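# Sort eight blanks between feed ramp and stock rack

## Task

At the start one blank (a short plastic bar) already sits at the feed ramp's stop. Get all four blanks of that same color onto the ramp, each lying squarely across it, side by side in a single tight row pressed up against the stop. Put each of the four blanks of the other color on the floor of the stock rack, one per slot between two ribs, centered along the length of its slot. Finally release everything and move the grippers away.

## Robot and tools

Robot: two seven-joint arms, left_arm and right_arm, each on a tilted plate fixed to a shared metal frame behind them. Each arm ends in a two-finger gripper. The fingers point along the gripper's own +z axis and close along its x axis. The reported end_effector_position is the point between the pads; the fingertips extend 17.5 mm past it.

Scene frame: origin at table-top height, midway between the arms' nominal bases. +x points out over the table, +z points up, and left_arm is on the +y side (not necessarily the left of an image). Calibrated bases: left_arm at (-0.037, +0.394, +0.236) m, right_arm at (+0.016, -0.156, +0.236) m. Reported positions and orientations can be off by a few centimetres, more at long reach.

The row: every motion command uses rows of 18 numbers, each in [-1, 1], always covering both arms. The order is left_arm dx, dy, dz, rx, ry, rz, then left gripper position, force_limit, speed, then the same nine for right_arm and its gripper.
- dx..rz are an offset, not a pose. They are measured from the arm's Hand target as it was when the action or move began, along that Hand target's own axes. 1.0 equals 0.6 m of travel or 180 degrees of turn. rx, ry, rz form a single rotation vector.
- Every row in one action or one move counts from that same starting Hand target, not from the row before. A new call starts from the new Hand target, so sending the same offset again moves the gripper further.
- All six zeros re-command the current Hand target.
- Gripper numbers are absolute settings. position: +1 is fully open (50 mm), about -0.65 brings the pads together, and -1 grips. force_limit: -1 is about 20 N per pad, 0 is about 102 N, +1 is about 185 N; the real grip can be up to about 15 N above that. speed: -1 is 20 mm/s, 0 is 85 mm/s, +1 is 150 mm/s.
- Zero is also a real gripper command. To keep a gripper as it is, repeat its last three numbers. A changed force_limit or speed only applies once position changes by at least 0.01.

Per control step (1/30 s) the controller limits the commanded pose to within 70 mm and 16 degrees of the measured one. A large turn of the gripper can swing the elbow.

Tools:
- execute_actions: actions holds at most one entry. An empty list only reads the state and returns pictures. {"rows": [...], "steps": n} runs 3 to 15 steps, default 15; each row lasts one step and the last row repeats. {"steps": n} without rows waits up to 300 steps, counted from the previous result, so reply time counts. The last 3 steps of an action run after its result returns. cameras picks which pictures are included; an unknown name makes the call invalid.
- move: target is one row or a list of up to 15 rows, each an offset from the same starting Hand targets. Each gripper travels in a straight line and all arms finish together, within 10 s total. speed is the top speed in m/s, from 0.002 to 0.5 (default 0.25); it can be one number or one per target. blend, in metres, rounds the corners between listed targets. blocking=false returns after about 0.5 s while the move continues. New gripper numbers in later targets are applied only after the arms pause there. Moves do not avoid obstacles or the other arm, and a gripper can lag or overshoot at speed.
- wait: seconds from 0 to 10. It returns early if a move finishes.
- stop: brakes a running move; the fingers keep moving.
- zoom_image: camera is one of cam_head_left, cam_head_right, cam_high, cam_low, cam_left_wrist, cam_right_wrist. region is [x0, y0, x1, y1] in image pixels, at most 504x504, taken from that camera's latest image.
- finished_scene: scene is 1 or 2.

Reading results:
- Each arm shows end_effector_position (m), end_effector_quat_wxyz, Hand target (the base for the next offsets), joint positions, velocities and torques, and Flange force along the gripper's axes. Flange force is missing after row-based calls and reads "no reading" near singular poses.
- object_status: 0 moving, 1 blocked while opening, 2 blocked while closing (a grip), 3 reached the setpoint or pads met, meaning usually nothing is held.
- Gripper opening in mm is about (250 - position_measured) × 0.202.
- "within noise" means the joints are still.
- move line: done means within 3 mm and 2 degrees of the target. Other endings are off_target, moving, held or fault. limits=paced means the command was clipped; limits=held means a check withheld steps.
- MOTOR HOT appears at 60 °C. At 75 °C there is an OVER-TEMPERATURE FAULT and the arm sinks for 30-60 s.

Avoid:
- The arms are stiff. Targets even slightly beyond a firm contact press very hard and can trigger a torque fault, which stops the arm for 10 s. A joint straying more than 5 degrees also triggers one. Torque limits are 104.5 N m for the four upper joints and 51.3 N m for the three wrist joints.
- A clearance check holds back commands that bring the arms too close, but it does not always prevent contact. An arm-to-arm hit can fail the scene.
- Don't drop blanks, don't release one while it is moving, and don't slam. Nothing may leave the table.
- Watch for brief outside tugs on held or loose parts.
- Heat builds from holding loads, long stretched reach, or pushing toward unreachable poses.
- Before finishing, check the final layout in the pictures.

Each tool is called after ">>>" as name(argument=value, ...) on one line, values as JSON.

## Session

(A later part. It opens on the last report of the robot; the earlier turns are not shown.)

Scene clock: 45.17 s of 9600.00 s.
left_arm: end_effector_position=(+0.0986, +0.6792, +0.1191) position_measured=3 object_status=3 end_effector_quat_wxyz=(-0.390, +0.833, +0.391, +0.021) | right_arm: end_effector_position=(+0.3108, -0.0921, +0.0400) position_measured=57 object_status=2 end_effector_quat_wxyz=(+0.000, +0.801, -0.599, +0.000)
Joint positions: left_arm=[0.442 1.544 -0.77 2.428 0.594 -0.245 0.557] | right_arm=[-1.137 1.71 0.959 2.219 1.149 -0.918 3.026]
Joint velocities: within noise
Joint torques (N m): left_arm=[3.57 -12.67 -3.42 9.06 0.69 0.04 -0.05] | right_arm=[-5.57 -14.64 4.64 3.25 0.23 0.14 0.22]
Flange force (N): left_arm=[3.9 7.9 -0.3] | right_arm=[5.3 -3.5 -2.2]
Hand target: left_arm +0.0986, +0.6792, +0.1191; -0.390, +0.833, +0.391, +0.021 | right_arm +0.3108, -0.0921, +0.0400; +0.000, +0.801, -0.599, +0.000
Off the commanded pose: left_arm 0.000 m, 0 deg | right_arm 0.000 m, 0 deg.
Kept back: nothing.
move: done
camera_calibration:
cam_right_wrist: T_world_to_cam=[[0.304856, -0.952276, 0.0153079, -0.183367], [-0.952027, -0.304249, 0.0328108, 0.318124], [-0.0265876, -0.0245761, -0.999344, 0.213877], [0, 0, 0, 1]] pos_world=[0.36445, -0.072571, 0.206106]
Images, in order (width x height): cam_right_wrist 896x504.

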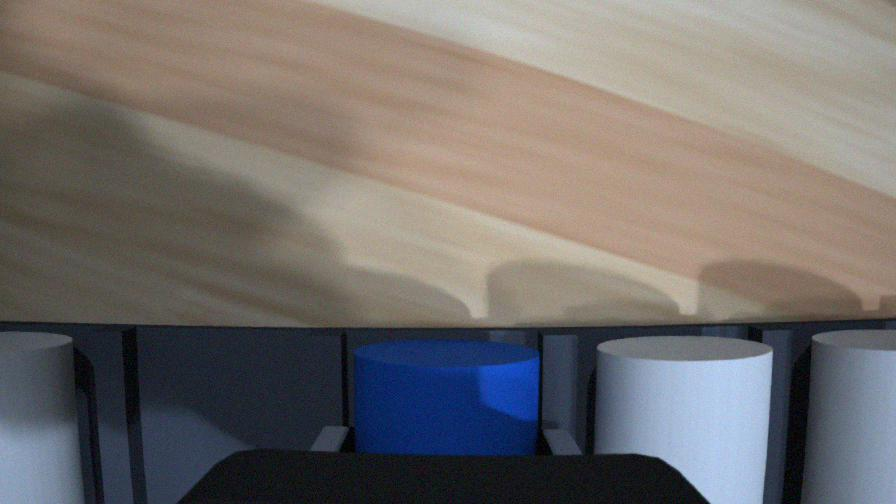

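>>> move(target=[[0,0,0,0,0,0,1,0,0,0,0,-0.2,0,0,0,-1,-0.6,-0.5],[0,0,0,0,0,0,1,0,0,0.0435,-0.4317,-0.2,0,0,0.155,-1,-0.6,-0.5],[0,0,0,0,0,0,1,0,0,0.0435,-0.4317,-0.1108,0,0,0.155,-1,-0.6,-0.5]], cameras=["cam_right_wrist","cam_low"], blend=[0.03,0,0], speed=[0.25,0.25,0.1])

>>> zoom_image(camera="cam_low", region=[400, 150, 500, 250])

Scene clock: 48.43 s of 9600.00 s.
left_arm: end_effector_position=(+0.0986, +0.6792, +0.1191) position_measured=3 object_status=3 end_effector_quat_wxyz=(-0.390, +0.833, +0.391, +0.021) | right_arm: end_effector_position=(+0.5666, -0.0437, +0.1065) position_measured=57 object_status=2 end_effector_quat_wxyz=(+0.000, -0.633, +0.774, +0.000)
Joint positions: left_arm=[0.442 1.544 -0.77 2.428 0.594 -0.245 0.557] | right_arm=[-0.855 1.618 1.256 1.371 1.847 -1.099 1.777]
Joint velocities: within noise
Joint torques (N m): left_arm=[3.58 -12.6 -3.48 9.14 0.68 0.06 -0.12] | right_arm=[-8.38 -22.03 7.09 -2.19 0.31 0.31 0.26]
Flange force (N): left_arm=[3.7 7.8 -0.1] | right_arm=[0.2 -5.7 -0.9]
Hand target: left_arm +0.0986, +0.6792, +0.1191; -0.390, +0.833, +0.391, +0.021 | right_arm +0.5666, -0.0437, +0.1065; +0.000, -0.633, +0.774, +0.000
Off the commanded pose: left_arm 0.000 m, 0 deg | right_arm 0.000 m, 0 deg.
Kept back: nothing.
move: done; blend cut to 0 m at target 1
camera_calibration:
cam_right_wrist: T_world_to_cam=[[-0.176188, -0.984236, 0.0153873, 0.0548148], [-0.983723, 0.176613, 0.0331186, 0.613143], [-0.0353141, -0.00930172, -0.999333, 0.293983], [0, 0, 0, 1]] pos_world=[0.623202, -0.051604, 0.272637]
Images, in order (width x height): cam_low 896x504, cam_right_wrist 896x504.

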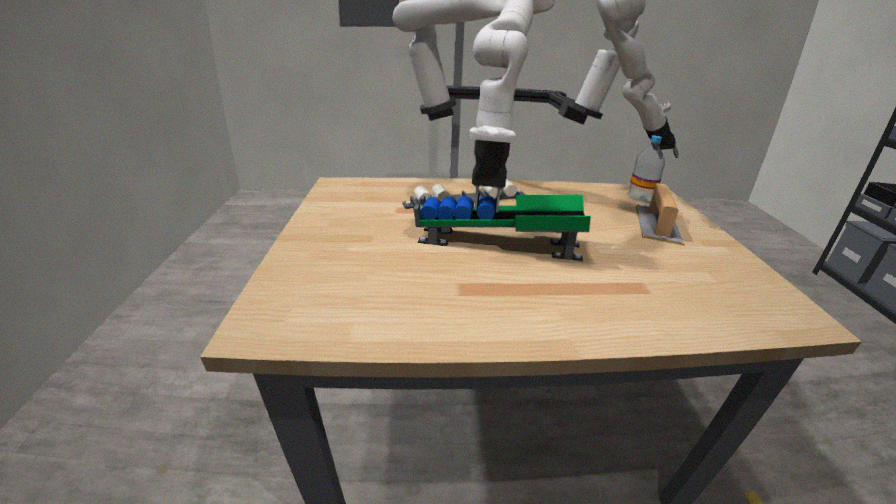

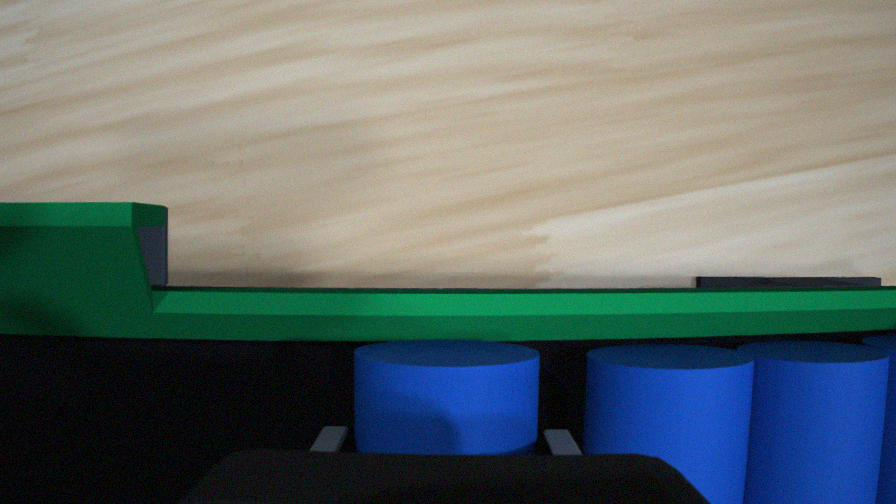

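Scaled by 5.040 from the camera's 896x504 image, which has a finer 1280x720 frame.

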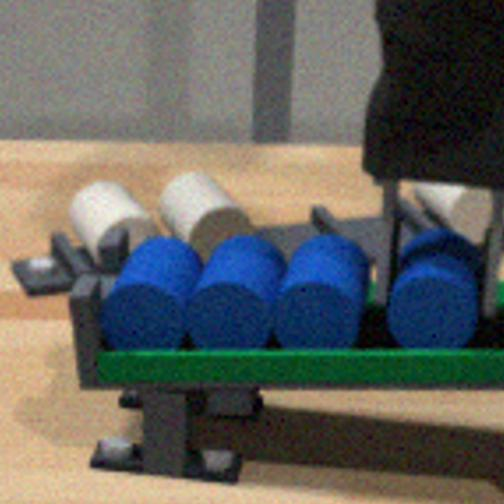

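>>> move(target=[[0,0,0,0,0,0,1,0,0,0,0.0025,0.0017,0,0,0,-1,-0.6,-0.5]], cameras=[], speed=0.03)

Scene clock: 49.37 s of 9600.00 s.
left_arm: end_effector_position=(+0.0986, +0.6792, +0.1191) position_measured=3 object_status=3 end_effector_quat_wxyz=(-0.390, +0.833, +0.391, +0.021) | right_arm: end_effector_position=(+0.5651, -0.0434, +0.1054) position_measured=57 object_status=2 end_effector_quat_wxyz=(+0.000, -0.633, +0.774, +0.000)
Joint positions: left_arm=[0.442 1.544 -0.77 2.428 0.594 -0.245 0.557] | right_arm=[-0.858 1.619 1.254 1.376 1.845 -1.096 1.779]
Joint velocities: within noise
Joint torques (N m): left_arm=[3.62 -12.65 -3.43 9.17 0.69 0.1 -0.08] | right_arm=[-8.44 -21.95 7.14 -2.22 0.28 0.13 0.25]
Flange force (N): left_arm=[3.9 7.8 0.2] | right_arm=[0.6 -5.4 -0.7]
Hand target: left_arm +0.0986, +0.6792, +0.1191; -0.390, +0.833, +0.391, +0.021 | right_arm +0.5651, -0.0434, +0.1054; +0.000, -0.633, +0.774, +0.000
Off the commanded pose: left_arm 0.000 m, 0 deg | right_arm 0.000 m, 0 deg.
Kept back: nothing.
move: done
No camera images: "cameras" was empty.

>>> move(target=[[0,0,0,0,0,0,1,0,0,0,0,0.002,0,0,0,-1,-0.6,-0.5],[0,0,0,0,0,0,1,0,0,0,0,0.002,0,0,0,0.77,-0.6,-1],[0,0,0,0,0,0,1,0,0,0,0,-0.05,0,0,0,0.77,-0.6,-1],[0,0,0,0,0,0,1,0,0,0.0,0,-0.15,0,0,0,0.77,-0.6,-1]], cameras=["cam_right_wrist","cam_low"], speed=[0.03,0.05,0.06,0.15])

>>> zoom_image(camera="cam_low", region=[400, 150, 500, 250])

Scene clock: 52.87 s of 9600.00 s.
left_arm: end_effector_position=(+0.0986, +0.6792, +0.1191) position_measured=3 object_status=3 end_effector_quat_wxyz=(-0.390, +0.833, +0.391, +0.021) | right_arm: end_effector_position=(+0.5651, -0.0435, +0.1954) position_measured=37 object_status=3 end_effector_quat_wxyz=(+0.000, -0.633, +0.774, +0.000)
Joint positions: left_arm=[0.442 1.544 -0.77 2.428 0.594 -0.245 0.557] | right_arm=[-0.91 1.492 1.338 1.396 1.949 -1.214 1.748]
Joint velocities: within noise
Joint torques (N m): left_arm=[3.57 -12.66 -3.51 9.1 0.72 0.09 -0.11] | right_arm=[-8.23 -20.98 6.99 -3.12 0.34 0.17 0.29]
Flange force (N): left_arm=[3.5 7.7 0.1] | right_arm=[0.3 -5.3 -1.9]
Hand target: left_arm +0.0986, +0.6792, +0.1191; -0.390, +0.833, +0.391, +0.021 | right_arm +0.5651, -0.0435, +0.1954; +0.000, -0.633, +0.774, +0.000
Off the commanded pose: left_arm 0.000 m, 0 deg | right_arm 0.000 m, 0 deg.
Kept back: nothing.
move: done
camera_calibration:
cam_right_wrist: T_world_to_cam=[[-0.176207, -0.984233, 0.0153986, 0.0534272], [-0.983716, 0.176634, 0.0332083, 0.60868], [-0.0354046, -0.00929636, -0.99933, 0.382763], [0, 0, 0, 1]] pos_world=[0.621734, -0.0513707, 0.36147]
Images, in order (width x height): cam_low 896x504, cam_right_wrist 896x504.

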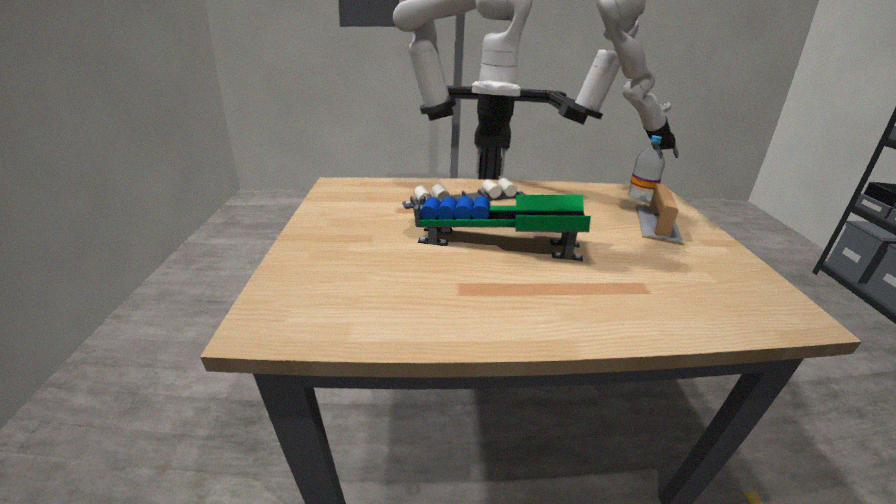

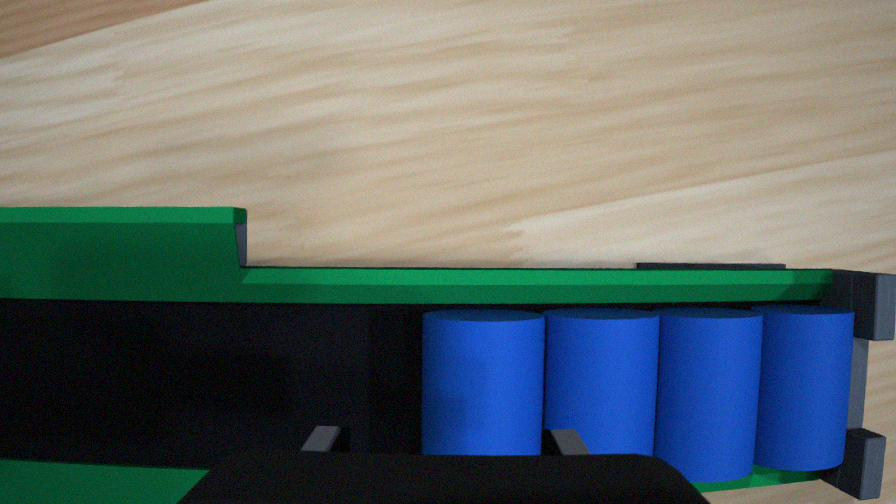

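Scaled by 5.040 from the camera's 896x504 image, which has a finer 1280x720 frame.

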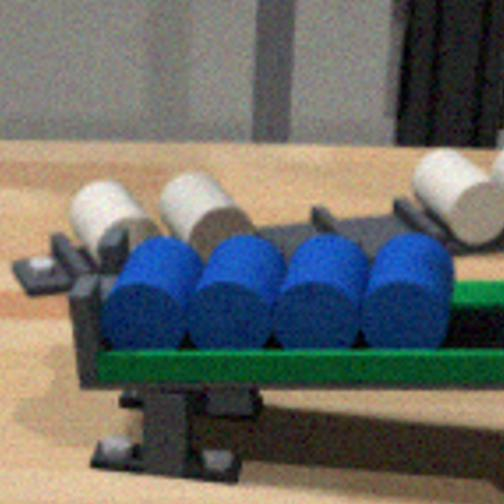

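>>> zoom_image(camera="cam_right_wrist", region=[400, 240, 896, 500])

>>> move(target=[0,0,0,0,0,0,1,0,0,0.0,0.25,-0.25,0,0,0,0.77,-0.6,-1], cameras=["cam_right_wrist","cam_head_right","cam_high"])

>>> zoom_image(camera="cam_head_right", region=[370, 250, 530, 350])

>>> zoom_image(camera="cam_high", region=[350, 200, 470, 320])

Scaled by 1.016 from the camera's 896x504 image, which has a finer 1280x720 frame.

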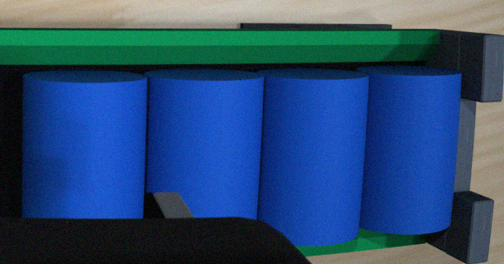

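Scene clock: 54.43 s of 9600.00 s.
left_arm: end_effector_position=(+0.0986, +0.6792, +0.1191) position_measured=3 object_status=3 end_effector_quat_wxyz=(-0.390, +0.833, +0.391, +0.021) | right_arm: end_effector_position=(+0.4181, -0.0139, +0.3454) position_measured=37 object_status=3 end_effector_quat_wxyz=(+0.000, -0.633, +0.774, +0.000)
Joint positions: left_arm=[0.442 1.544 -0.77 2.428 0.594 -0.245 0.557] | right_arm=[-1.33 1.255 1.524 1.767 2.129 -1.333 1.726]
Joint velocities: within noise
Joint torques (N m): left_arm=[3.61 -12.61 -3.45 9.17 0.65 0.1 -0.13] | right_arm=[-6.26 -14.91 6.52 -4.68 0.24 0.03 0.31]
Flange force (N): left_arm=[3.8 7.8 0.1] | right_arm=[0.9 -4.7 -2.6]
Hand target: left_arm +0.0986, +0.6792, +0.1191; -0.390, +0.833, +0.391, +0.021 | right_arm +0.4181, -0.0138, +0.3455; +0.000, -0.633, +0.774, +0.000
Off the commanded pose: left_arm 0.000 m, 0 deg | right_arm 0.000 m, 0 deg.
Kept back: nothing.
move: done
camera_calibration:
cam_right_wrist: T_world_to_cam=[[-0.176223, -0.98423, 0.0154116, 0.0543556], [-0.983713, 0.176651, 0.0332191, 0.453908], [-0.0354177, -0.00930665, -0.999329, 0.527794], [0, 0, 0, 1]] pos_world=[0.474787, -0.021773, 0.511524]
Images, in order (width x height): cam_head_right 896x504, cam_high 896x504, cam_right_wrist 896x504.

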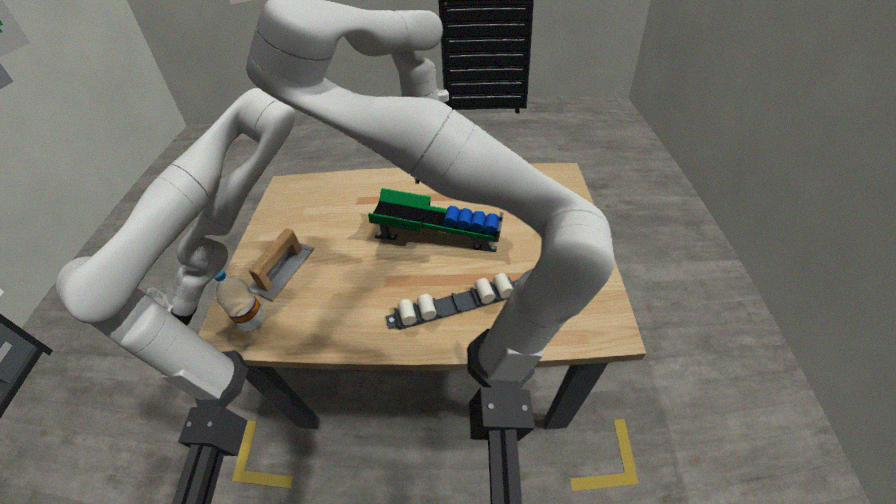

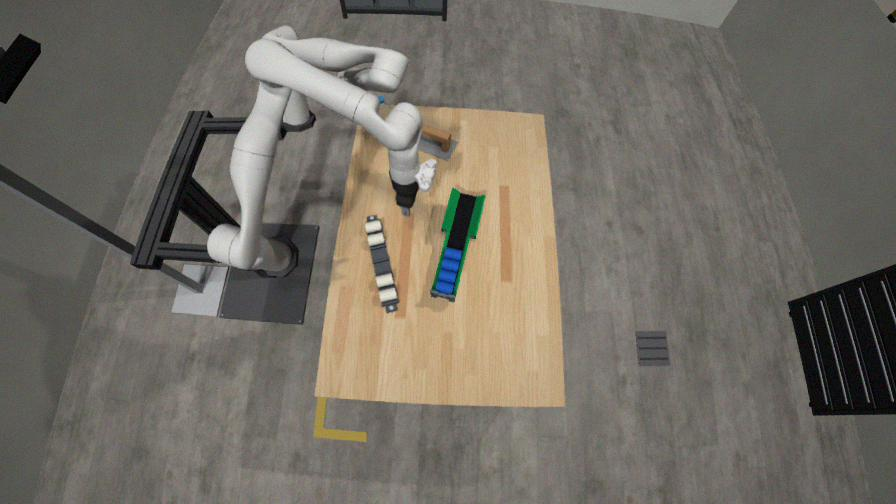

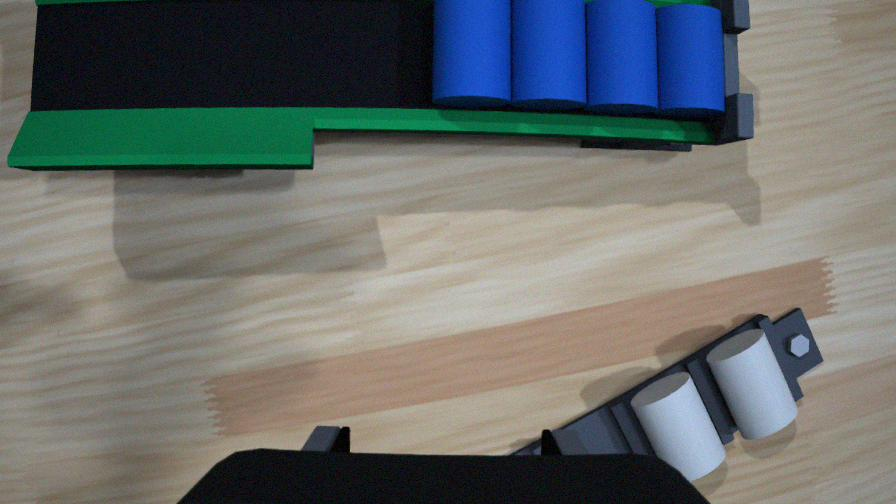

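Scaled by 3.150 from the camera's 896x504 image, which has a finer 1280x720 frame.

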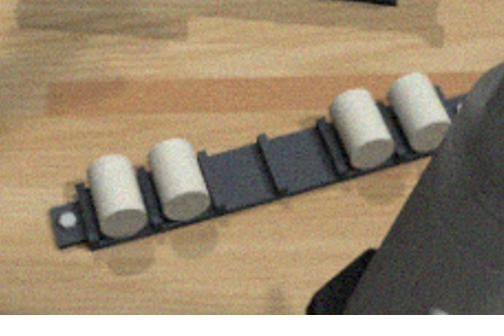

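Scaled by 4.200 from the camera's 896x504 image, which has a finer 1280x720 frame.

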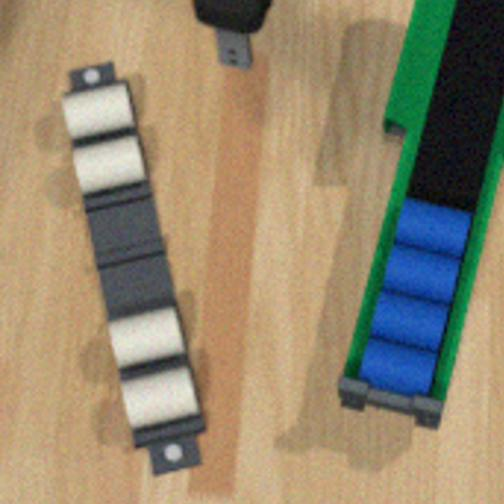

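>>> finished_scene(scene=1)

The scene is finished: the task was done.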